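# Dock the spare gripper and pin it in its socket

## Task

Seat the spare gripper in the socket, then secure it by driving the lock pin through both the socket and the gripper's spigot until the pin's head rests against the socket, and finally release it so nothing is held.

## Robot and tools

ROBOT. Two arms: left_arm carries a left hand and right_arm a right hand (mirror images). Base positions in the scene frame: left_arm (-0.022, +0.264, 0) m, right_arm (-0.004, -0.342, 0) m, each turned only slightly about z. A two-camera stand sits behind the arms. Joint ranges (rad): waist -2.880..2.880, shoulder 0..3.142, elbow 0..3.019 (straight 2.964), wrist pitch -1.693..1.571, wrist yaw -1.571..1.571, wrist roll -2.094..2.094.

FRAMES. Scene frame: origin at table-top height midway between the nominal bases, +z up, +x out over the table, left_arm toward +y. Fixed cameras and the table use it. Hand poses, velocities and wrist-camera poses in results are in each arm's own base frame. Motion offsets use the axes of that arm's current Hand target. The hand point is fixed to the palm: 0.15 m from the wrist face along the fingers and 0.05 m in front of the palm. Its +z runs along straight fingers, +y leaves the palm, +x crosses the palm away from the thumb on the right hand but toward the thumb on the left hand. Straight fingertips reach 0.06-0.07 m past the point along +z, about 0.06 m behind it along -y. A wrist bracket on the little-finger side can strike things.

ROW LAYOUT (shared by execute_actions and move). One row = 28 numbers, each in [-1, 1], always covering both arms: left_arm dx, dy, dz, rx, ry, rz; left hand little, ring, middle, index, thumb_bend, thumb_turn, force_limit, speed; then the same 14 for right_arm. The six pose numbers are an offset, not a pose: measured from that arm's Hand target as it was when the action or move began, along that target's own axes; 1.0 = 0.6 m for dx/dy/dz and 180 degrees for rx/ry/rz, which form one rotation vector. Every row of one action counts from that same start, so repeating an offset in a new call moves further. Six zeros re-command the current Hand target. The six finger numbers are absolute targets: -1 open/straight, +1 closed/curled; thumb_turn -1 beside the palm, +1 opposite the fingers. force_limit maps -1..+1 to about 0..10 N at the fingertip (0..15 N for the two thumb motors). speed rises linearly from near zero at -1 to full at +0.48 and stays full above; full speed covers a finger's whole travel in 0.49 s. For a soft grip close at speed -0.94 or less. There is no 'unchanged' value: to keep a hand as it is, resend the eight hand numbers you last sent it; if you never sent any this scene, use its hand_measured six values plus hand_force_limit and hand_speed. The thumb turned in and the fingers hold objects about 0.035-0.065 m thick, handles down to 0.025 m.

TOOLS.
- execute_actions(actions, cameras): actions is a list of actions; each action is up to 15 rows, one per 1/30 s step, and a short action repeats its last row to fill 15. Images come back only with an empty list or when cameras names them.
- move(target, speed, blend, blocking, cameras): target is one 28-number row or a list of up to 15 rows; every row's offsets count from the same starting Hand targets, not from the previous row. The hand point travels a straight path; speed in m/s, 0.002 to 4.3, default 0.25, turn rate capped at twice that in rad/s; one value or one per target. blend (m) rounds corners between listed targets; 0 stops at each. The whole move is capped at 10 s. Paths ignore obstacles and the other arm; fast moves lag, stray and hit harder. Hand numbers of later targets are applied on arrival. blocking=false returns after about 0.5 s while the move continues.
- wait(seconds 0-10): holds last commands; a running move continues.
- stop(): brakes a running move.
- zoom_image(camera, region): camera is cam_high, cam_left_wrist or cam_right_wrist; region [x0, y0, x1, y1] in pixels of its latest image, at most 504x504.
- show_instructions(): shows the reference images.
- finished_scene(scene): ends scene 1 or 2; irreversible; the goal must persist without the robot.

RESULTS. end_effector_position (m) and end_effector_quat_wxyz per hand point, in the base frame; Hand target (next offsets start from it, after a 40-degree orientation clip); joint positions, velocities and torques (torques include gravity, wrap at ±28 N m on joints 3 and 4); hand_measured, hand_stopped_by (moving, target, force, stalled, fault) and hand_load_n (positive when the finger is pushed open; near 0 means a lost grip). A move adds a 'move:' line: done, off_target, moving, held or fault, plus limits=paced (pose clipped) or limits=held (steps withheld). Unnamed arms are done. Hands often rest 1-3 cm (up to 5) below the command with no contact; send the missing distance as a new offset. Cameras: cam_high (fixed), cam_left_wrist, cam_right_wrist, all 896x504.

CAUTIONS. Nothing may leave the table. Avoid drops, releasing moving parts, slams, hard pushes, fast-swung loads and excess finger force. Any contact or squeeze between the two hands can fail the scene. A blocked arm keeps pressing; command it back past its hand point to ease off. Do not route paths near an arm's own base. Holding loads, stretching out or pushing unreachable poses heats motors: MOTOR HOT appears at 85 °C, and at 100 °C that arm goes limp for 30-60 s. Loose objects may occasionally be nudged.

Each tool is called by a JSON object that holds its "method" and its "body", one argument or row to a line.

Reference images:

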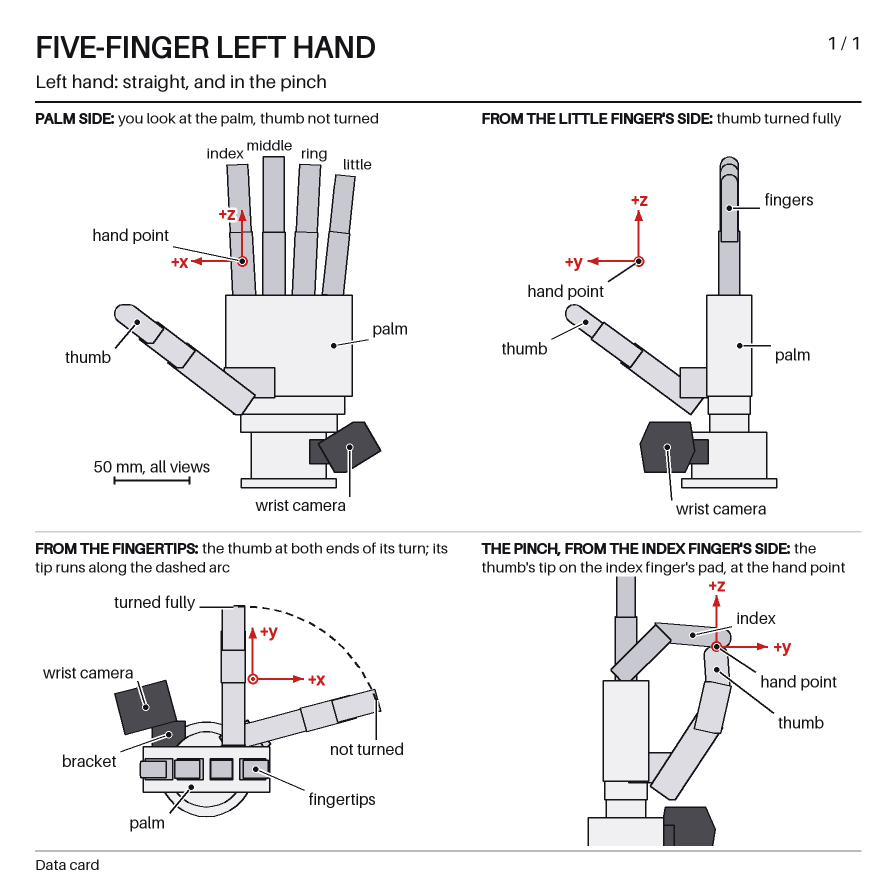

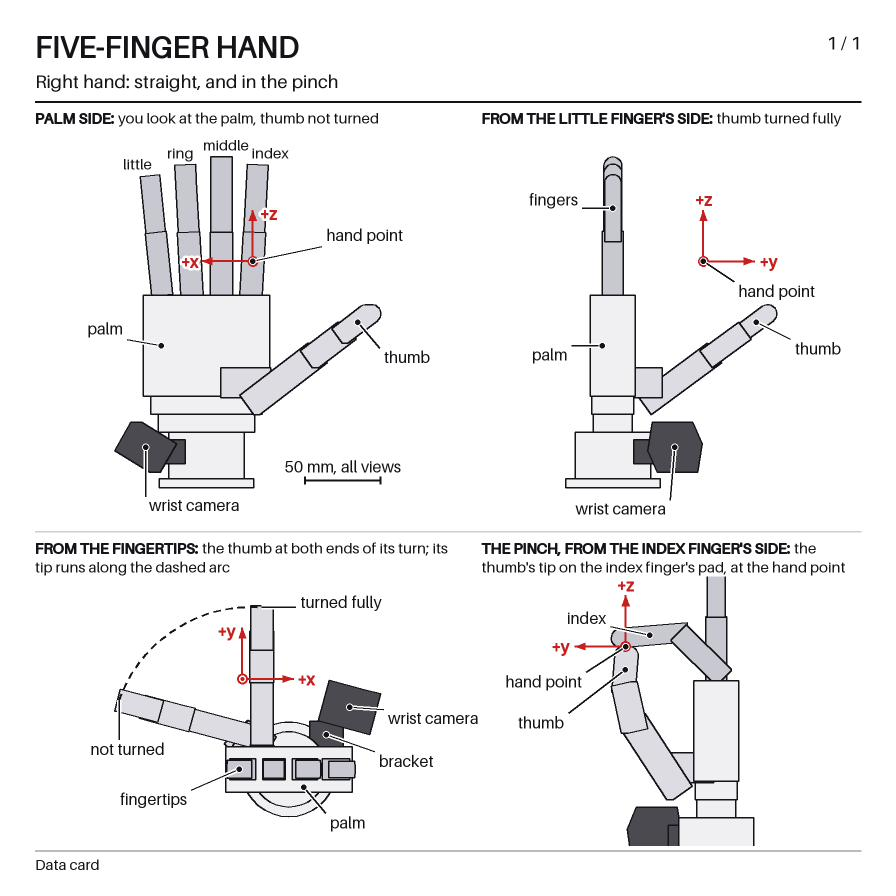

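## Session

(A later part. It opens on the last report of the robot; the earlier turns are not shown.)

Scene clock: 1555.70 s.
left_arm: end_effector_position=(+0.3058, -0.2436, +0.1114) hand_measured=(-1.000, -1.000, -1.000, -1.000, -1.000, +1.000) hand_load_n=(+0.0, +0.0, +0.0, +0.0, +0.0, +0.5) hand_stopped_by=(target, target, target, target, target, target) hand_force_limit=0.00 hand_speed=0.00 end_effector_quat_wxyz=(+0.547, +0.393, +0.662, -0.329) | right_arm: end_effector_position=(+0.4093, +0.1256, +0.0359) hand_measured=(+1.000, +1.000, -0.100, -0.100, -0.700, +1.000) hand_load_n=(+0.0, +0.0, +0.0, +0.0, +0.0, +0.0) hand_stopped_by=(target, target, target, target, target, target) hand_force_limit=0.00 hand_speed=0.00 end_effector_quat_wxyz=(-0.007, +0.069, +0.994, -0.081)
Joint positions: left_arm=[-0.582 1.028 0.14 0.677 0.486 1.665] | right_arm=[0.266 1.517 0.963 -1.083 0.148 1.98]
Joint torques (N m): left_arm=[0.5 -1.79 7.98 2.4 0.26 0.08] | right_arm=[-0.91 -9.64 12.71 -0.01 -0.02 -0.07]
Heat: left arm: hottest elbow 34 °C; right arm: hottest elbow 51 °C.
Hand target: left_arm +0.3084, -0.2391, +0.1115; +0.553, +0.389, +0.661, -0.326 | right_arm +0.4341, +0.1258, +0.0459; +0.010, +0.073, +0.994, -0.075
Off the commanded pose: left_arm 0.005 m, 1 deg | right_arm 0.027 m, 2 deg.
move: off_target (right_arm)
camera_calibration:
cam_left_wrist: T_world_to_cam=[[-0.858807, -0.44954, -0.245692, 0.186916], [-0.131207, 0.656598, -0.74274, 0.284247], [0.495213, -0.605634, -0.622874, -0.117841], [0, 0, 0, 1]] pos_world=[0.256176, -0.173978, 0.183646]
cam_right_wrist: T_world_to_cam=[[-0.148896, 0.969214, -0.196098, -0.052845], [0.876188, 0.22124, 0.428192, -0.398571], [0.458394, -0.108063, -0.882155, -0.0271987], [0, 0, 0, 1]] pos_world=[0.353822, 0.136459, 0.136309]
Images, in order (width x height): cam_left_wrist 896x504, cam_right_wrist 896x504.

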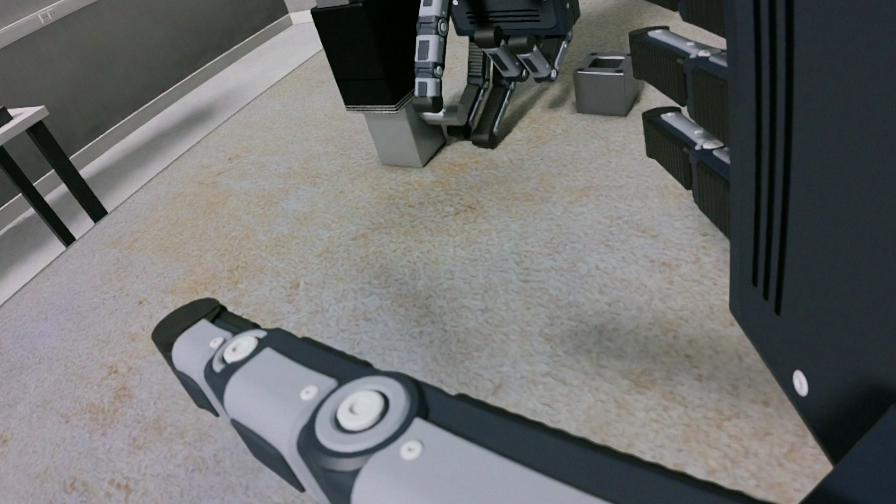

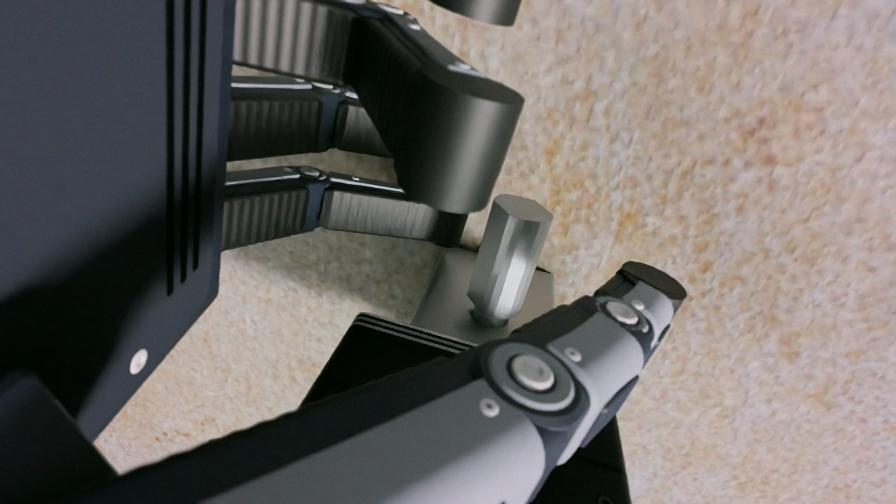

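{"method": "move", "body": {
  "target": [
    [0,0,0,0,0,0,-1,-1,-1,-1,-1,1,0,0,0,0,0,0,0,0,1,1,-0.1,-0.1,-0.3,1,0.4,-0.5],
    [0,0,0,0,0,0,-1,-1,-1,-1,-1,1,0,0,0,0,0,0,0,0,1,1,0.35,0.35,-0.3,1,0.1,-0.8]
  ],
  "speed": 0.05,
  "cameras": ["cam_left_wrist","cam_right_wrist"]
}}

{"method": "zoom_image", "body": {
  "camera": "cam_right_wrist",
  "region": [300, 180, 560, 430]
}}

{"method": "zoom_image", "body": {
  "camera": "cam_left_wrist",
  "region": [390, 70, 530, 145]
}}

Scene clock: 1559.40 s.
left_arm: end_effector_position=(+0.3058, -0.2436, +0.1114) hand_measured=(-1.000, -1.000, -1.000, -1.000, -1.000, +1.000) hand_load_n=(+0.0, +0.0, +0.0, +0.0, +0.0, +0.0) hand_stopped_by=(target, target, target, target, target, target) hand_force_limit=0.00 hand_speed=0.00 end_effector_quat_wxyz=(+0.547, +0.393, +0.662, -0.329) | right_arm: end_effector_position=(+0.4094, +0.1252, +0.0356) hand_measured=(+1.000, +1.000, +0.118, +0.156, -0.302, +1.000) hand_load_n=(+0.0, +0.0, +7.0, +5.5, +5.0, -0.5) hand_stopped_by=(target, target, force, force, target, target) hand_force_limit=0.10 hand_speed=-0.80 end_effector_quat_wxyz=(-0.007, +0.068, +0.994, -0.081)
Joint positions: left_arm=[-0.582 1.028 0.14 0.677 0.486 1.665] | right_arm=[0.266 1.518 0.963 -1.083 0.149 1.978]
Joint torques (N m): left_arm=[0.38 -1.73 7.99 2.47 0.26 0.07] | right_arm=[-0.38 -10.11 12.6 0.12 -0.08 -0.07]
Heat: left arm: hottest elbow 34 °C; right arm: hottest elbow 51 °C.
Hand target: left_arm +0.3084, -0.2391, +0.1115; +0.553, +0.389, +0.661, -0.326 | right_arm +0.4340, +0.1259, +0.0459; +0.010, +0.073, +0.994, -0.075
Off the commanded pose: left_arm 0.005 m, 1 deg | right_arm 0.027 m, 2 deg.
move: off_target (right_arm); target 2's new numbers were sent with right_arm's hand 0.027 m and 2 deg from that target
camera_calibration:
cam_left_wrist: T_world_to_cam=[[-0.858807, -0.44954, -0.245692, 0.186916], [-0.131207, 0.656598, -0.74274, 0.284247], [0.495213, -0.605634, -0.622874, -0.117841], [0, 0, 0, 1]] pos_world=[0.256176, -0.173978, 0.183646]
cam_right_wrist: T_world_to_cam=[[-0.150224, 0.968792, -0.197169, -0.0518126], [0.876209, 0.222836, 0.42732, -0.398636], [0.457921, -0.108568, -0.882339, -0.0273365], [0, 0, 0, 1]] pos_world=[0.354023, 0.136058, 0.136009]
Images, in order (width x height): cam_left_wrist 896x504, cam_right_wrist 896x504.

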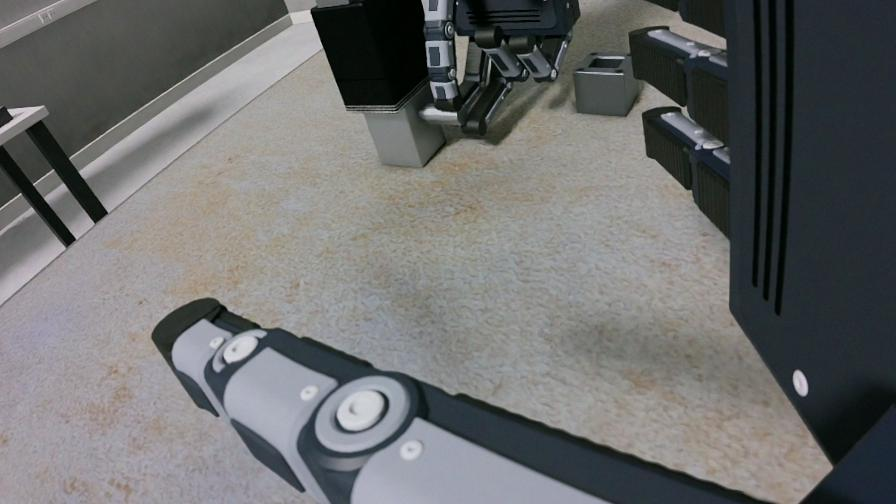

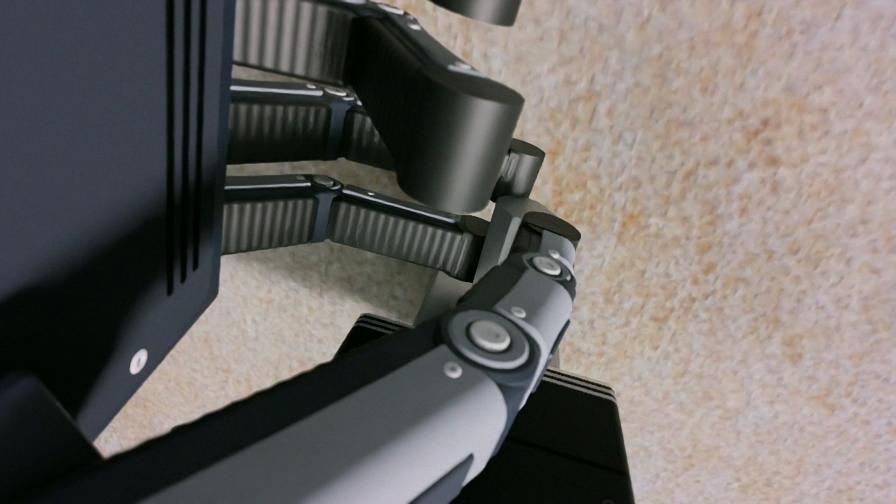

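Scaled by 1.938 from the camera's 896x504 image, which has a finer 1280x720 frame.

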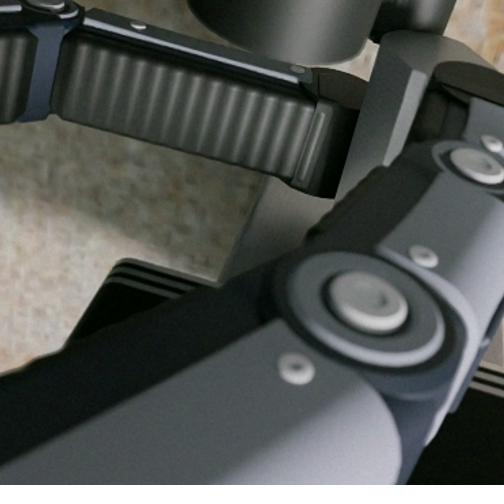

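Scaled by 3.600 from the camera's 896x504 image, which has a finer 1280x720 frame.

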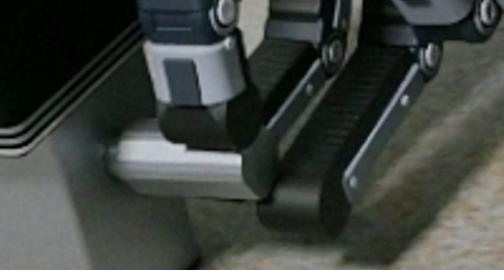

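{"method": "move", "body": {
  "target": [0,0,0,0,0,0,-1,-1,-1,-1,-1,1,0,0,-0.0303,0.0034,-0.0065,-0.0008,-0.007,0.001,1,1,0.35,0.35,-0.3,1,0.1,-0.8],
  "speed": 0.04,
  "cameras": ["cam_left_wrist"]
}}

{"method": "zoom_image", "body": {
  "camera": "cam_left_wrist",
  "region": [390, 70, 530, 145]
}}

Scene clock: 1563.60 s.
left_arm: end_effector_position=(+0.3058, -0.2436, +0.1114) hand_measured=(-1.000, -1.000, -1.000, -1.000, -1.000, +1.000) hand_load_n=(+0.0, +0.0, +0.0, +0.5, +0.0, +0.0) hand_stopped_by=(target, target, target, target, target, target) hand_force_limit=0.00 hand_speed=0.00 end_effector_quat_wxyz=(+0.547, +0.393, +0.662, -0.329) | right_arm: end_effector_position=(+0.4108, +0.1252, +0.0354) hand_measured=(+1.000, +1.000, +0.118, +0.156, -0.302, +1.000) hand_load_n=(+0.0, +0.0, +6.0, +5.0, +6.0, -3.0) hand_stopped_by=(target, target, force, force, target, target) hand_force_limit=0.10 hand_speed=-0.80 end_effector_quat_wxyz=(-0.010, +0.054, +0.995, -0.082)
Joint positions: left_arm=[-0.582 1.028 0.14 0.677 0.486 1.665] | right_arm=[0.261 1.526 0.973 -1.087 0.15 1.946]
Joint torques (N m): left_arm=[0.38 -1.73 7.97 2.41 0.26 0.08] | right_arm=[-1.03 -9.11 14.9 0.39 0.13 0.15]
Heat: left arm: hottest elbow 34 °C; right arm: hottest elbow 51 °C.
Hand target: left_arm +0.3084, -0.2391, +0.1115; +0.553, +0.389, +0.661, -0.326 | right_arm +0.4522, +0.1259, +0.0500; +0.021, +0.073, +0.994, -0.075
Off the commanded pose: left_arm 0.005 m, 1 deg | right_arm 0.044 m, 4 deg.
move: off_target (right_arm)
camera_calibration:
cam_left_wrist: T_world_to_cam=[[-0.858807, -0.44954, -0.245692, 0.186916], [-0.131207, 0.656598, -0.74274, 0.284247], [0.495213, -0.605634, -0.622874, -0.117841], [0, 0, 0, 1]] pos_world=[0.256176, -0.173978, 0.183646]
Images, in order (width x height): cam_left_wrist 896x504.

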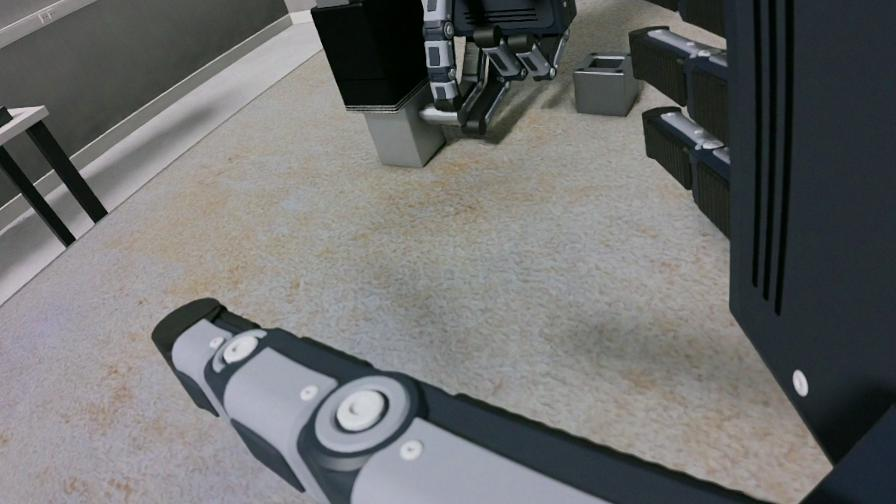

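Scaled by 3.600 from the camera's 896x504 image, which has a finer 1280x720 frame.

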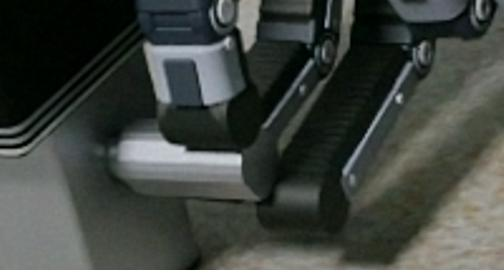

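{"method": "move", "body": {
  "target": [
    [0,0,0,0,0,0,-1,-1,-1,-1,-1,1,0,0,0,0,0.0016,-0.0252,0.0037,0.0002,1,1,0.35,0.35,-0.3,1,0.1,-0.8],
    [0,0,0,0,0,0,-1,-1,-1,-1,-1,1,0,0,0,0,-0.0016,0.0252,-0.0037,-0.0002,1,1,0.35,0.35,-0.3,1,0.1,-0.8],
    [0,0,0,0,0,0,-1,-1,-1,-1,-1,1,0,0,0,0,0.0016,-0.0252,0.0037,0.0002,1,1,0.35,0.35,-0.3,1,0.1,-0.8],
    [0,0,0,0,0,0,-1,-1,-1,-1,-1,1,0,0,0,0,0,0,0,0,1,1,0.35,0.35,-0.3,1,0.1,-0.8]
  ],
  "speed": 0.06,
  "blend": 0.001,
  "cameras": ["cam_left_wrist"]
}}

{"method": "zoom_image", "body": {
  "camera": "cam_left_wrist",
  "region": [390, 70, 530, 145]
}}

Scene clock: 1572.57 s.
left_arm: end_effector_position=(+0.3058, -0.2436, +0.1114) hand_measured=(-1.000, -1.000, -1.000, -1.000, -1.000, +1.000) hand_load_n=(-0.5, +0.0, +0.0, +0.0, +0.0, +0.5) hand_stopped_by=(target, target, target, target, target, target) hand_force_limit=0.00 hand_speed=0.00 end_effector_quat_wxyz=(+0.547, +0.393, +0.662, -0.329) | right_arm: end_effector_position=(+0.4167, +0.1208, +0.0364) hand_measured=(+1.000, +1.000, +0.118, +0.156, -0.300, +1.000) hand_load_n=(+0.0, +0.0, +0.0, -1.5, -0.5, +1.5) hand_stopped_by=(target, target, force, force, target, target) hand_force_limit=0.10 hand_speed=-0.80 end_effector_quat_wxyz=(-0.019, +0.048, +0.996, -0.076)
Joint positions: left_arm=[-0.582 1.028 0.14 0.677 0.486 1.665] | right_arm=[0.237 1.545 0.998 -1.103 0.135 1.91]
Joint torques (N m): left_arm=[0.38 -1.79 7.97 2.45 0.26 0.08] | right_arm=[0.73 -10.7 12.81 1.1 0.52 0.5]
Heat: left arm: hottest elbow 34 °C; right arm: hottest elbow 51 °C.
Hand target: left_arm +0.3084, -0.2391, +0.1115; +0.553, +0.389, +0.661, -0.326 | right_arm +0.4524, +0.1258, +0.0501; +0.021, +0.074, +0.994, -0.075
Off the commanded pose: left_arm 0.005 m, 1 deg | right_arm 0.038 m, 5 deg.
move: off_target (right_arm)
camera_calibration:
cam_left_wrist: T_world_to_cam=[[-0.858807, -0.44954, -0.245692, 0.186916], [-0.131207, 0.656598, -0.74274, 0.284247], [0.495213, -0.605634, -0.622874, -0.117841], [0, 0, 0, 1]] pos_world=[0.256176, -0.173978, 0.183646]
Images, in order (width x height): cam_left_wrist 896x504.

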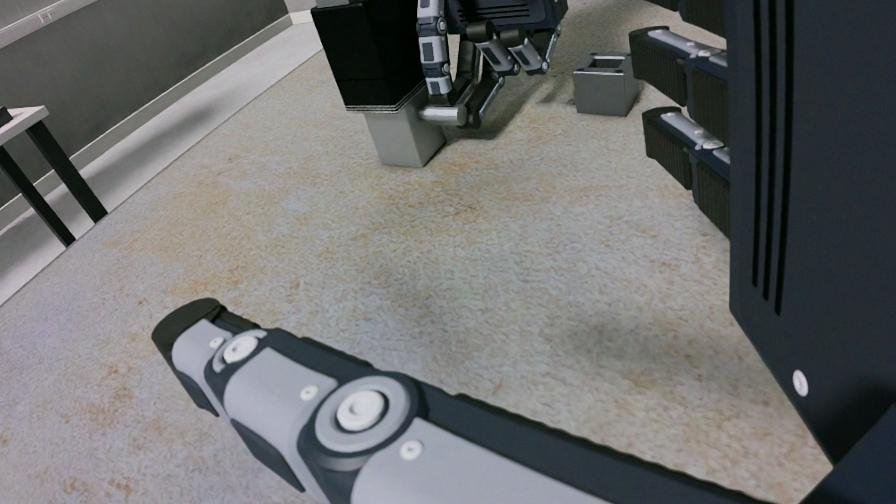

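Scaled by 3.600 from the camera's 896x504 image, which has a finer 1280x720 frame.

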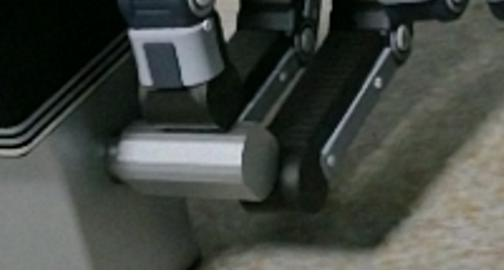

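{"method": "move", "body": {
  "target": [
    [0,0,0,0,0,0,-1,-1,-1,-1,-1,1,0,0,0,0,0,0,0,0,1,1,0,0,-1,1,0.4,-0.3],
    [0,0,0,0,0,0,-1,-1,-1,-1,-1,1,0,0,0.0303,-0.0034,0.0065,0.0008,0.007,-0.001,1,1,0,0,-1,1,0.4,-0.3],
    [0,0,0,0,0,0,-1,-1,-1,-1,-1,1,0,0,0.1518,-0.0125,0.0153,0.0029,0.0133,-0.0237,1,1,0,0,-1,1,0.4,-0.3]
  ],
  "speed": 0.07,
  "cameras": ["cam_left_wrist","cam_right_wrist"]
}}

{"method": "zoom_image", "body": {
  "camera": "cam_left_wrist",
  "region": [390, 70, 530, 145]
}}

{"method": "zoom_image", "body": {
  "camera": "cam_left_wrist",
  "region": [410, 95, 470, 133]
}}

Scene clock: 1582.33 s.
left_arm: end_effector_position=(+0.3058, -0.2436, +0.1114) hand_measured=(-1.000, -1.000, -1.000, -1.000, -1.000, +1.000) hand_load_n=(+0.0, +0.0, +0.0, +0.0, +0.0, +0.5) hand_stopped_by=(target, target, target, target, target, target) hand_force_limit=0.00 hand_speed=0.00 end_effector_quat_wxyz=(+0.547, +0.393, +0.662, -0.329) | right_arm: end_effector_position=(+0.3649, +0.1255, +0.0381) hand_measured=(+1.000, +1.000, +0.000, +0.000, -1.000, +1.000) hand_load_n=(+0.0, +0.0, +0.0, +0.0, +0.0, +0.0) hand_stopped_by=(target, target, target, target, target, target) hand_force_limit=0.40 hand_speed=-0.30 end_effector_quat_wxyz=(-0.008, +0.043, +0.996, -0.079)
Joint positions: left_arm=[-0.582 1.028 0.14 0.677 0.486 1.665] | right_arm=[0.291 1.411 0.854 -1.081 0.144 1.952]
Joint torques (N m): left_arm=[0.44 -1.55 7.98 2.45 0.27 0.07] | right_arm=[2.2 -10.11 7.39 0.28 -0.04 0.06]
Heat: left arm: hottest elbow 34 °C; right arm: hottest elbow 51 °C.
Hand target: left_arm +0.3084, -0.2391, +0.1115; +0.553, +0.389, +0.661, -0.326 | right_arm +0.3615, +0.1301, +0.0372; -0.003, +0.038, +0.996, -0.078
Off the commanded pose: left_arm 0.005 m, 1 deg | right_arm 0.006 m, 1 deg.
move: done
camera_calibration:
cam_left_wrist: T_world_to_cam=[[-0.858807, -0.44954, -0.245692, 0.186916], [-0.131207, 0.656598, -0.74274, 0.284247], [0.495213, -0.605634, -0.622874, -0.117841], [0, 0, 0, 1]] pos_world=[0.256176, -0.173978, 0.183646]
cam_right_wrist: T_world_to_cam=[[-0.200141, 0.960904, -0.191332, -0.0393135], [0.865679, 0.264887, 0.424776, -0.362174], [0.458851, -0.080617, -0.884849, -0.00836134], [0, 0, 0, 1]] pos_world=[0.309495, 0.133038, 0.138922]
Images, in order (width x height): cam_left_wrist 896x504, cam_right_wrist 896x504.

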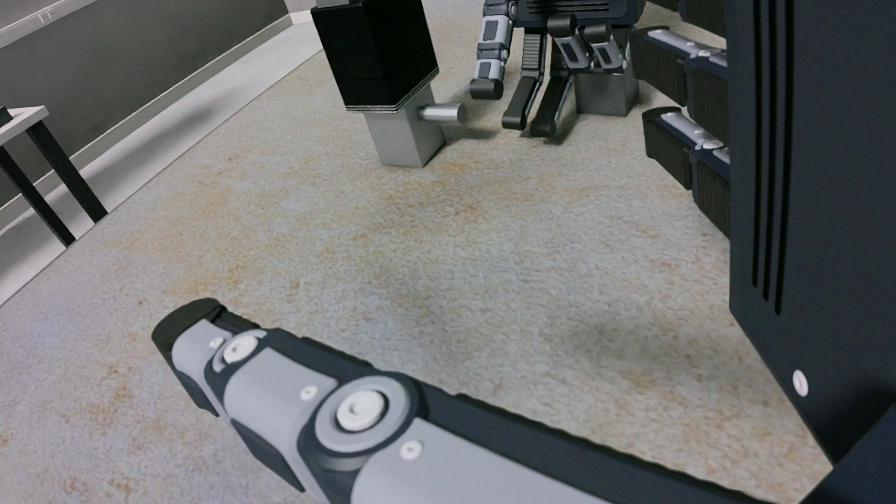

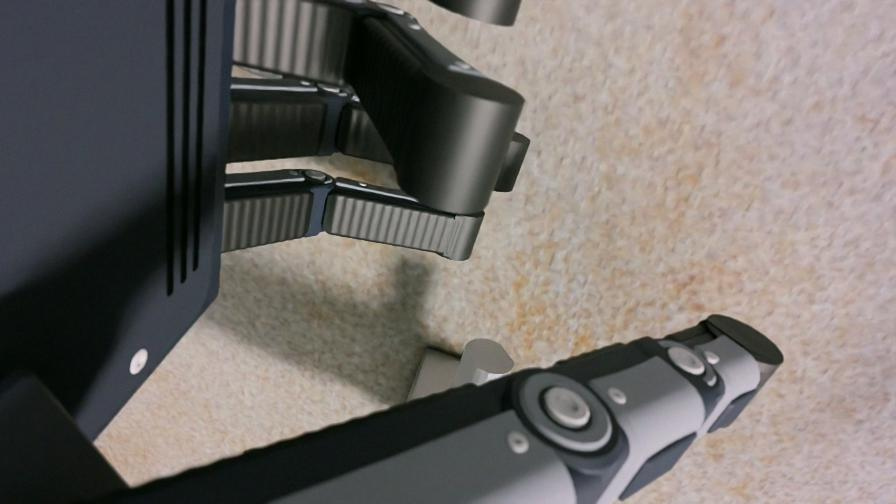

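Scaled by 3.600 from the camera's 896x504 image, which has a finer 1280x720 frame.

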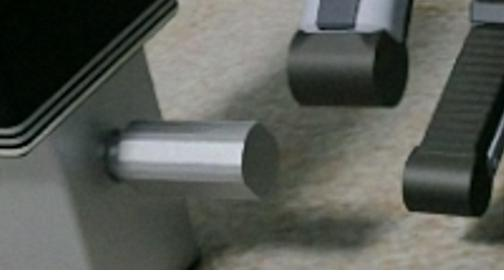

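Scaled by 8.400 from the camera's 896x504 image, which has a finer 1280x720 frame.

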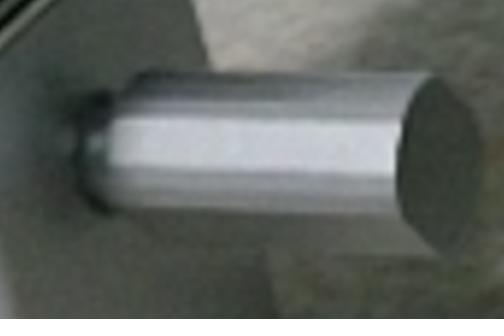

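{"method": "wait", "body": {
  "seconds": 0.1,
  "cameras": ["cam_high"]
}}

{"method": "zoom_image", "body": {
  "camera": "cam_high",
  "region": [370, 285, 440, 350]
}}

Scene clock: 1583.93 s.
left_arm: end_effector_position=(+0.3058, -0.2436, +0.1114) hand_measured=(-1.000, -1.000, -1.000, -1.000, -1.000, +1.000) hand_load_n=(+0.0, +0.0, +0.0, +0.0, +0.0, +0.0) hand_stopped_by=(target, target, target, target, target, target) hand_force_limit=0.00 hand_speed=0.00 end_effector_quat_wxyz=(+0.547, +0.393, +0.662, -0.329) | right_arm: end_effector_position=(+0.3649, +0.1255, +0.0381) hand_measured=(+1.000, +1.000, +0.000, +0.000, -1.000, +1.000) hand_load_n=(+0.0, +0.0, -0.5, +0.0, +0.0, +0.0) hand_stopped_by=(target, target, target, target, target, target) hand_force_limit=0.40 hand_speed=-0.30 end_effector_quat_wxyz=(-0.008, +0.043, +0.996, -0.079)
Joint positions: left_arm=[-0.582 1.028 0.14 0.677 0.486 1.665] | right_arm=[0.291 1.411 0.854 -1.081 0.144 1.952]
Joint torques (N m): left_arm=[0.38 -1.79 7.99 2.5 0.26 0.07] | right_arm=[2.14 -10.34 7.56 0.18 -0.05 0.05]
Heat: left arm: hottest elbow 34 °C; right arm: hottest elbow 51 °C.
Hand target: left_arm +0.3084, -0.2391, +0.1115; +0.553, +0.389, +0.661, -0.326 | right_arm +0.3615, +0.1301, +0.0372; -0.003, +0.038, +0.996, -0.078
Off the commanded pose: left_arm 0.005 m, 1 deg | right_arm 0.006 m, 1 deg.
wait: 0.10 s; at rest from the start
Images, in order (width x height): cam_high 896x504.

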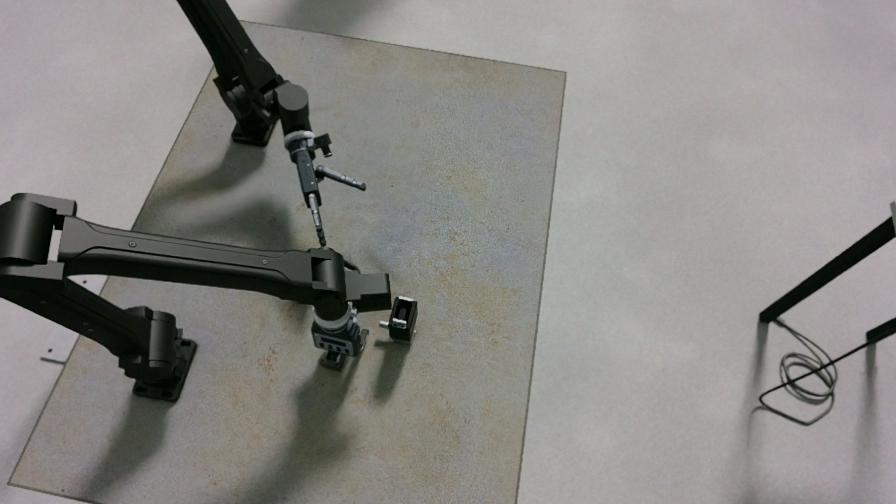

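Scaled by 7.200 from the camera's 896x504 image, which has a finer 1280x720 frame.

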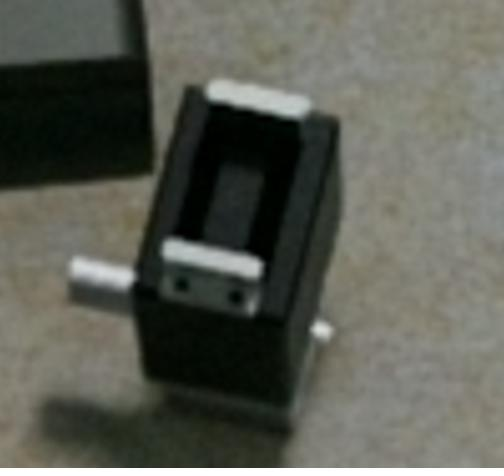

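{"method": "move", "body": {
  "target": [
    [0,0,0,0,0,0,-1,-1,-1,-1,-1,1,0,0,0,0,0,0,0,0,1,1,1,0.16,-1,1,0,0],
    [0,0,0,0,0,0,-1,-1,-1,-1,-1,1,0,0,-0.0338,0.0648,-0.0309,-0.0020,-0.0035,0.0047,1,1,1,0.16,-1,1,0,0],
    [0,0,0,0,0,0,-1,-1,-1,-1,-1,1,0,0,-0.0416,0.0477,-0.0281,-0.0020,-0.0028,0.0091,1,1,1,0.16,-1,1,0,0],
    [0,0,0,0,0,0,-1,-1,-1,-1,-1,1,0,0,-0.1103,0.0495,-0.0408,-0.0070,-0.0130,0.0126,1,1,1,0.16,-1,1,0,0]
  ],
  "speed": 0.07,
  "cameras": ["cam_left_wrist","cam_right_wrist"]
}}

{"method": "zoom_image", "body": {
  "camera": "cam_right_wrist",
  "region": [300, 230, 460, 430]
}}

Scene clock: 1592.03 s.
left_arm: end_effector_position=(+0.3058, -0.2436, +0.1114) hand_measured=(-1.000, -1.000, -1.000, -1.000, -1.000, +1.000) hand_load_n=(+0.0, +0.0, +0.0, +0.0, +0.0, +0.5) hand_stopped_by=(target, target, target, target, target, target) hand_force_limit=0.00 hand_speed=0.00 end_effector_quat_wxyz=(+0.547, +0.393, +0.662, -0.329) | right_arm: end_effector_position=(+0.3888, +0.1566, +0.0375) hand_measured=(+1.000, +1.000, +1.000, +0.160, -1.000, +1.000) hand_load_n=(+0.0, +0.0, +0.0, -0.5, +0.0, +0.0) hand_stopped_by=(target, target, target, target, target, target) hand_force_limit=0.00 hand_speed=0.00 end_effector_quat_wxyz=(-0.012, +0.038, +0.996, -0.078)
Joint positions: left_arm=[-0.582 1.028 0.14 0.677 0.486 1.665] | right_arm=[0.347 1.5 0.949 -1.101 0.135 2.001]
Joint torques (N m): left_arm=[0.44 -1.73 7.94 2.51 0.26 0.07] | right_arm=[-1.32 -9.41 14.84 0.27 0.15 0.08]
Heat: left arm: hottest elbow 34 °C; right arm: hottest elbow 50 °C.
Hand target: left_arm +0.3084, -0.2391, +0.1115; +0.553, +0.389, +0.661, -0.326 | right_arm +0.4299, +0.1582, +0.0568; +0.019, +0.056, +0.996, -0.068
Off the commanded pose: left_arm 0.005 m, 1 deg | right_arm 0.045 m, 4 deg.
move: off_target (right_arm)
camera_calibration:
cam_left_wrist: T_world_to_cam=[[-0.858807, -0.44954, -0.245692, 0.186916], [-0.131207, 0.656598, -0.74274, 0.284247], [0.495213, -0.605634, -0.622874, -0.117841], [0, 0, 0, 1]] pos_world=[0.256176, -0.173978, 0.183646]
cam_right_wrist: T_world_to_cam=[[-0.209279, 0.959851, -0.186785, -0.0609762], [0.867742, 0.270354, 0.417051, -0.392136], [0.450805, -0.0748015, -0.889483, -0.0150717], [0, 0, 0, 1]] pos_world=[0.334307, 0.163416, 0.138746]
Images, in order (width x height): cam_left_wrist 896x504, cam_right_wrist 896x504.

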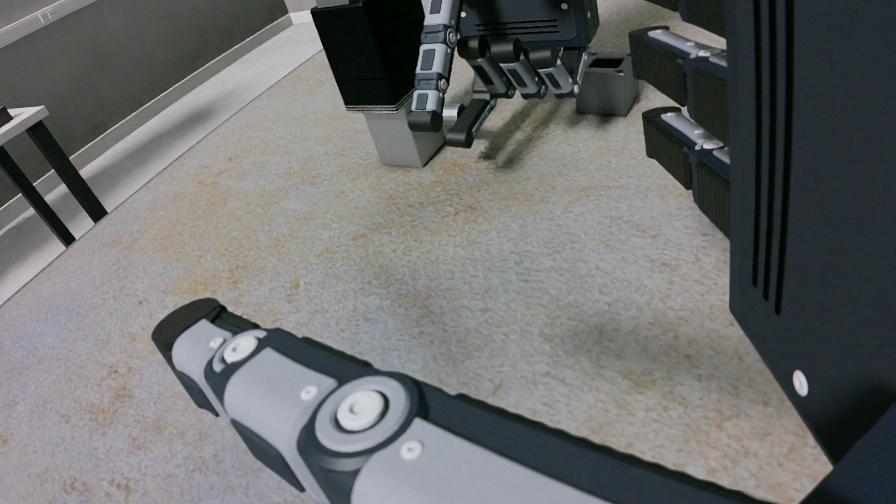

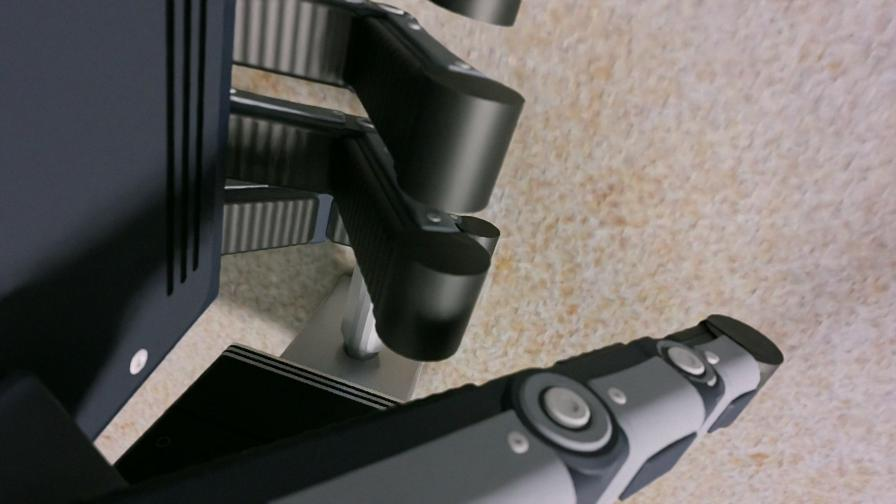

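Scaled by 2.520 from the camera's 896x504 image, which has a finer 1280x720 frame.

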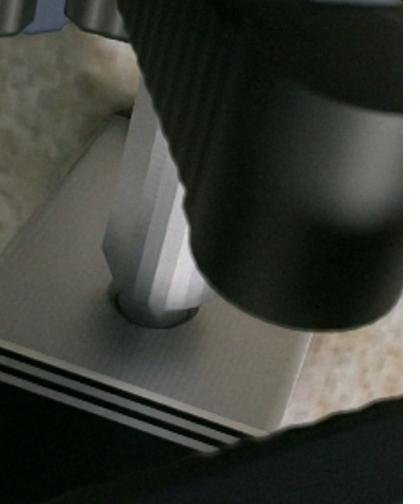

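{"method": "move", "body": {
  "target": [
    [0,0,0,0,0,0,-1,-1,-1,-1,-1,1,0,0,-0.0164,-0.0113,0.0011,0.0143,-0.0089,0.0004,1,1,1,0.16,-1,1,0,0],
    [0,0,0,0,0,0,-1,-1,-1,-1,-1,1,0,0,-0.0034,0.0179,-0.0061,-0.0149,0.0041,0.0004,1,1,1,0.16,-1,1,0,0],
    [0,0,0,0,0,0,-1,-1,-1,-1,-1,1,0,0,-0.0164,-0.0113,0.0011,0.0143,-0.0089,0.0004,1,1,1,0.16,-1,1,0,0],
    [0,0,0,0,0,0,-1,-1,-1,-1,-1,1,0,0,-0.0034,0.0179,-0.0061,-0.0149,0.0041,0.0004,1,1,1,0.16,-1,1,0,0],
    [0,0,0,0,0,0,-1,-1,-1,-1,-1,1,0,0,-0.0262,-0.0081,-0.0014,0.0141,-0.0112,0.0007,1,1,1,0.16,-1,1,0,0],
    [0,0,0,0,0,0,-1,-1,-1,-1,-1,1,0,0,-0.0132,0.0211,-0.0086,-0.0151,0.0018,0.0007,1,1,1,0.16,-1,1,0,0],
    [0,0,0,0,0,0,-1,-1,-1,-1,-1,1,0,0,-0.0262,-0.0081,-0.0014,0.0141,-0.0112,0.0007,1,1,1,0.16,-1,1,0,0],
    [0,0,0,0,0,0,-1,-1,-1,-1,-1,1,0,0,-0.0132,0.0211,-0.0086,-0.0151,0.0018,0.0007,1,1,1,0.16,-1,1,0,0],
    [0,0,0,0,0,0,-1,-1,-1,-1,-1,1,0,0,-0.0197,0.0065,-0.0050,-0.0005,-0.0047,0.0007,1,1,1,0.16,-1,1,0,0]
  ],
  "speed": 0.2,
  "blend": 0.001,
  "cameras": ["cam_left_wrist","cam_right_wrist"]
}}

{"method": "zoom_image", "body": {
  "camera": "cam_right_wrist",
  "region": [300, 230, 460, 430]
}}

Scene clock: 1600.10 s.
left_arm: end_effector_position=(+0.3058, -0.2436, +0.1114) hand_measured=(-1.000, -1.000, -1.000, -1.000, -1.000, +1.000) hand_load_n=(+0.0, +0.0, +0.0, +0.0, +0.0, +0.0) hand_stopped_by=(target, target, target, target, target, target) hand_force_limit=0.00 hand_speed=0.00 end_effector_quat_wxyz=(+0.547, +0.393, +0.662, -0.329) | right_arm: end_effector_position=(+0.3896, +0.1575, +0.0366) hand_measured=(+1.000, +1.000, +1.000, +0.160, -1.000, +1.000) hand_load_n=(+0.0, +0.0, +0.0, -1.0, +0.0, +0.0) hand_stopped_by=(target, target, target, target, target, target) hand_force_limit=0.00 hand_speed=0.00 end_effector_quat_wxyz=(-0.026, +0.035, +0.996, -0.072)
Joint positions: left_arm=[-0.582 1.028 0.14 0.677 0.486 1.665] | right_arm=[0.337 1.519 0.968 -1.122 0.115 1.984]
Joint torques (N m): left_arm=[0.32 -1.55 8.05 2.47 0.27 0.07] | right_arm=[-0.44 -9.99 15.46 1.03 0.95 0.27]
Heat: left arm: hottest elbow 34 °C; right arm: hottest elbow 50 °C.
Hand target: left_arm +0.3084, -0.2391, +0.1115; +0.553, +0.389, +0.661, -0.326 | right_arm +0.4421, +0.1611, +0.0598; +0.027, +0.057, +0.996, -0.068
Off the commanded pose: left_arm 0.005 m, 1 deg | right_arm 0.057 m, 7 deg.
move: off_target (right_arm)
camera_calibration:
cam_left_wrist: T_world_to_cam=[[-0.858807, -0.44954, -0.245692, 0.186916], [-0.131207, 0.656598, -0.74274, 0.284247], [0.495213, -0.605634, -0.622874, -0.117841], [0, 0, 0, 1]] pos_world=[0.256176, -0.173978, 0.183646]
cam_right_wrist: T_world_to_cam=[[-0.218975, 0.961042, -0.168663, -0.0590033], [0.877892, 0.269497, 0.395825, -0.395807], [0.425859, -0.0613925, -0.902705, -0.00798057], [0, 0, 0, 1]] pos_world=[0.337954, 0.162883, 0.139514]
Images, in order (width x height): cam_left_wrist 896x504, cam_right_wrist 896x504.

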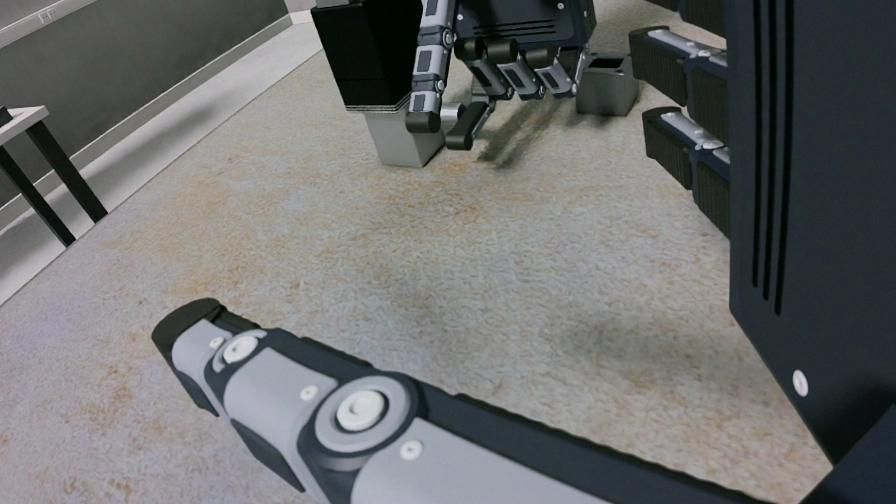

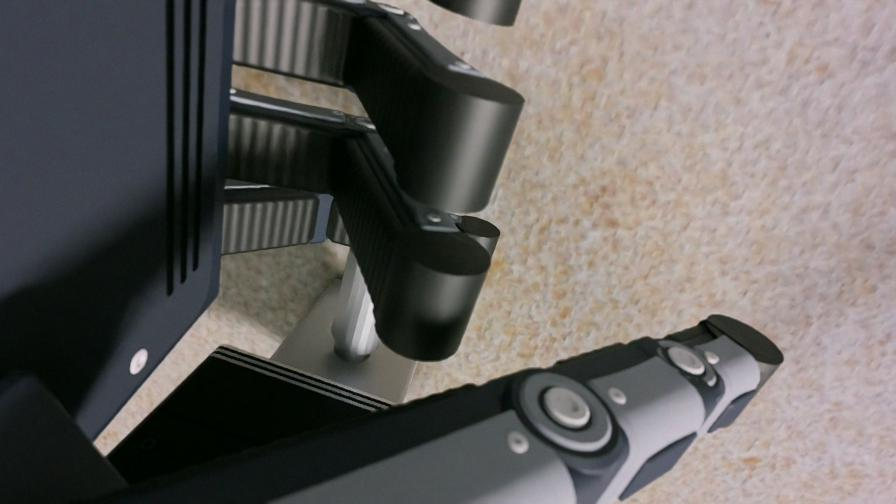

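Scaled by 2.520 from the camera's 896x504 image, which has a finer 1280x720 frame.

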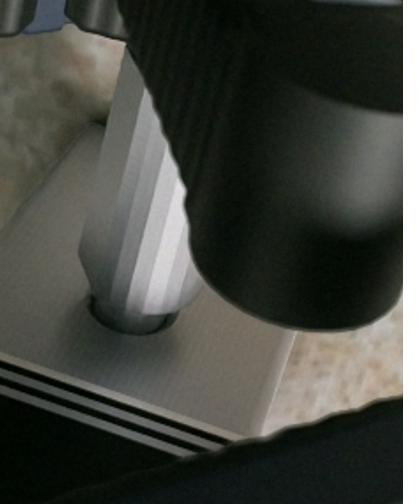

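{"method": "move", "body": {
  "target": [
    [0,0,0,0,0,0,-1,-1,-1,-1,-1,1,0,0,-0.0165,-0.0128,0.0013,0.0143,-0.0089,0.0004,1,1,1,0.16,-1,1,0,0],
    [0,0,0,0,0,0,-1,-1,-1,-1,-1,1,0,0,-0.0035,0.0164,-0.0059,-0.0149,0.0041,0.0004,1,1,1,0.16,-1,1,0,0],
    [0,0,0,0,0,0,-1,-1,-1,-1,-1,1,0,0,-0.0165,-0.0128,0.0013,0.0143,-0.0089,0.0004,1,1,1,0.16,-1,1,0,0],
    [0,0,0,0,0,0,-1,-1,-1,-1,-1,1,0,0,-0.0035,0.0164,-0.0059,-0.0149,0.0041,0.0004,1,1,1,0.16,-1,1,0,0],
    [0,0,0,0,0,0,-1,-1,-1,-1,-1,1,0,0,-0.0265,-0.0111,-0.0010,0.0141,-0.0112,0.0007,1,1,1,0.16,-1,1,0,0],
    [0,0,0,0,0,0,-1,-1,-1,-1,-1,1,0,0,-0.0135,0.0181,-0.0082,-0.0151,0.0018,0.0007,1,1,1,0.16,-1,1,0,0],
    [0,0,0,0,0,0,-1,-1,-1,-1,-1,1,0,0,-0.0265,-0.0111,-0.0010,0.0141,-0.0112,0.0007,1,1,1,0.16,-1,1,0,0],
    [0,0,0,0,0,0,-1,-1,-1,-1,-1,1,0,0,-0.0135,0.0181,-0.0082,-0.0151,0.0018,0.0007,1,1,1,0.16,-1,1,0,0],
    [0,0,0,0,0,0,-1,-1,-1,-1,-1,1,0,0,-0.0265,-0.0111,-0.0010,0.0141,-0.0112,0.0007,1,1,1,0.16,-1,1,0,0],
    [0,0,0,0,0,0,-1,-1,-1,-1,-1,1,0,0,-0.0135,0.0181,-0.0082,-0.0151,0.0018,0.0007,1,1,1,0.16,-1,1,0,0],
    [0,0,0,0,0,0,-1,-1,-1,-1,-1,1,0,0,-0.0200,0.0035,-0.0046,-0.0005,-0.0047,0.0007,1,1,1,0.16,-1,1,0,0]
  ],
  "speed": 0.2,
  "blend": 0.001,
  "cameras": ["cam_left_wrist","cam_right_wrist"]
}}

{"method": "zoom_image", "body": {
  "camera": "cam_right_wrist",
  "region": [300, 230, 460, 430]
}}

Scene clock: 1608.00 s.
left_arm: end_effector_position=(+0.3058, -0.2436, +0.1114) hand_measured=(-1.000, -1.000, -1.000, -1.000, -1.000, +1.000) hand_load_n=(+0.5, +0.0, +0.0, +0.0, +0.0, +0.5) hand_stopped_by=(target, target, target, target, target, target) hand_force_limit=0.00 hand_speed=0.00 end_effector_quat_wxyz=(+0.547, +0.393, +0.662, -0.329) | right_arm: end_effector_position=(+0.3899, +0.1551, +0.0339) hand_measured=(+1.000, +1.000, +1.000, +0.160, -1.000, +1.000) hand_load_n=(+0.0, +0.0, +0.0, -1.0, +0.0, +0.0) hand_stopped_by=(target, target, target, target, target, target) hand_force_limit=0.00 hand_speed=0.00 end_effector_quat_wxyz=(-0.031, +0.031, +0.996, -0.076)
Joint positions: left_arm=[-0.582 1.028 0.14 0.677 0.486 1.665] | right_arm=[0.332 1.529 0.973 -1.127 0.119 1.972]
Joint torques (N m): left_arm=[0.38 -1.61 7.95 2.5 0.26 0.07] | right_arm=[-0.56 -10.46 16.88 1.26 0.95 0.31]
Heat: left arm: hottest elbow 34 °C; right arm: hottest elbow 51 °C.
Hand target: left_arm +0.3084, -0.2391, +0.1115; +0.553, +0.389, +0.661, -0.326 | right_arm +0.4541, +0.1622, +0.0630; +0.034, +0.058, +0.995, -0.067
Off the commanded pose: left_arm 0.005 m, 1 deg | right_arm 0.071 m, 8 deg.
move: off_target (right_arm)
camera_calibration:
cam_left_wrist: T_world_to_cam=[[-0.858807, -0.44954, -0.245692, 0.186916], [-0.131207, 0.656598, -0.74274, 0.284247], [0.495213, -0.605634, -0.622874, -0.117841], [0, 0, 0, 1]] pos_world=[0.256176, -0.173978, 0.183646]
cam_right_wrist: T_world_to_cam=[[-0.226842, 0.958526, -0.172545, -0.0533609], [0.880233, 0.277595, 0.384877, -0.396097], [0.416812, -0.0645735, -0.906696, -0.00651661], [0, 0, 0, 1]] pos_world=[0.339269, 0.160682, 0.137333]
Images, in order (width x height): cam_left_wrist 896x504, cam_right_wrist 896x504.

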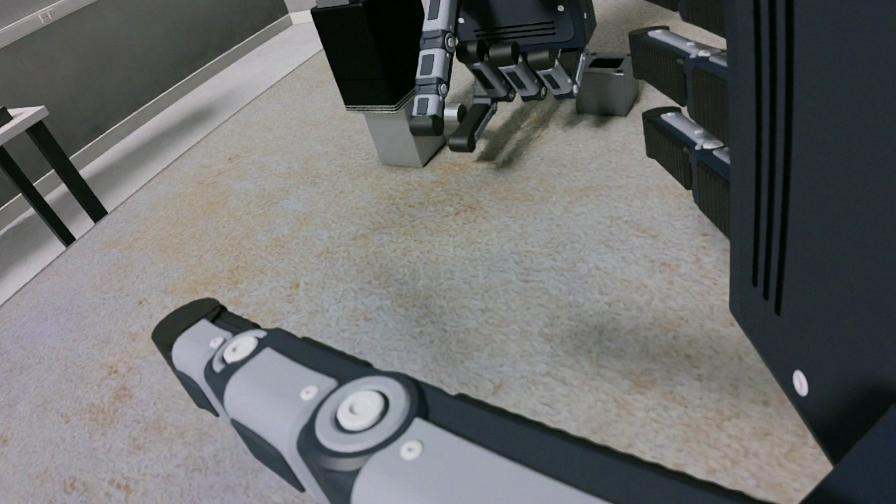

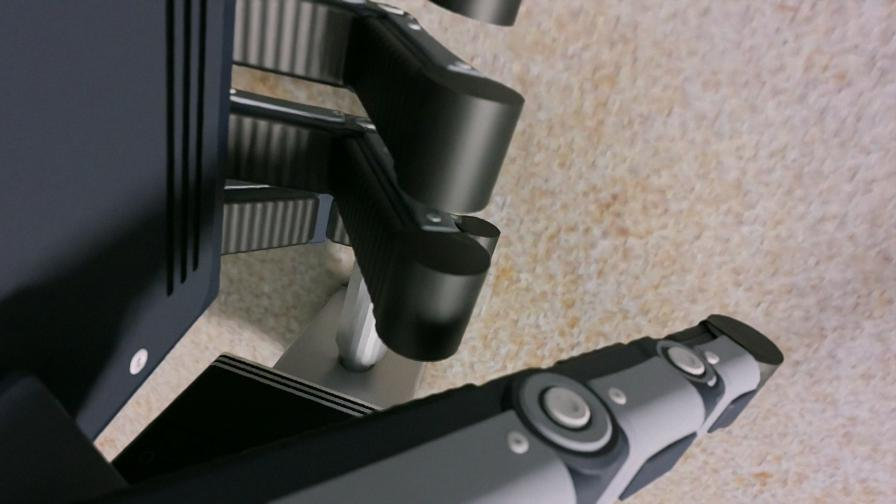

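Scaled by 2.520 from the camera's 896x504 image, which has a finer 1280x720 frame.

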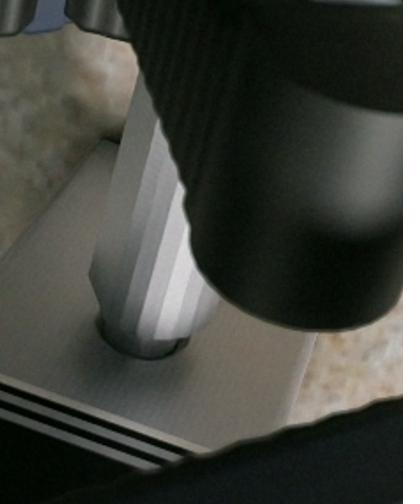

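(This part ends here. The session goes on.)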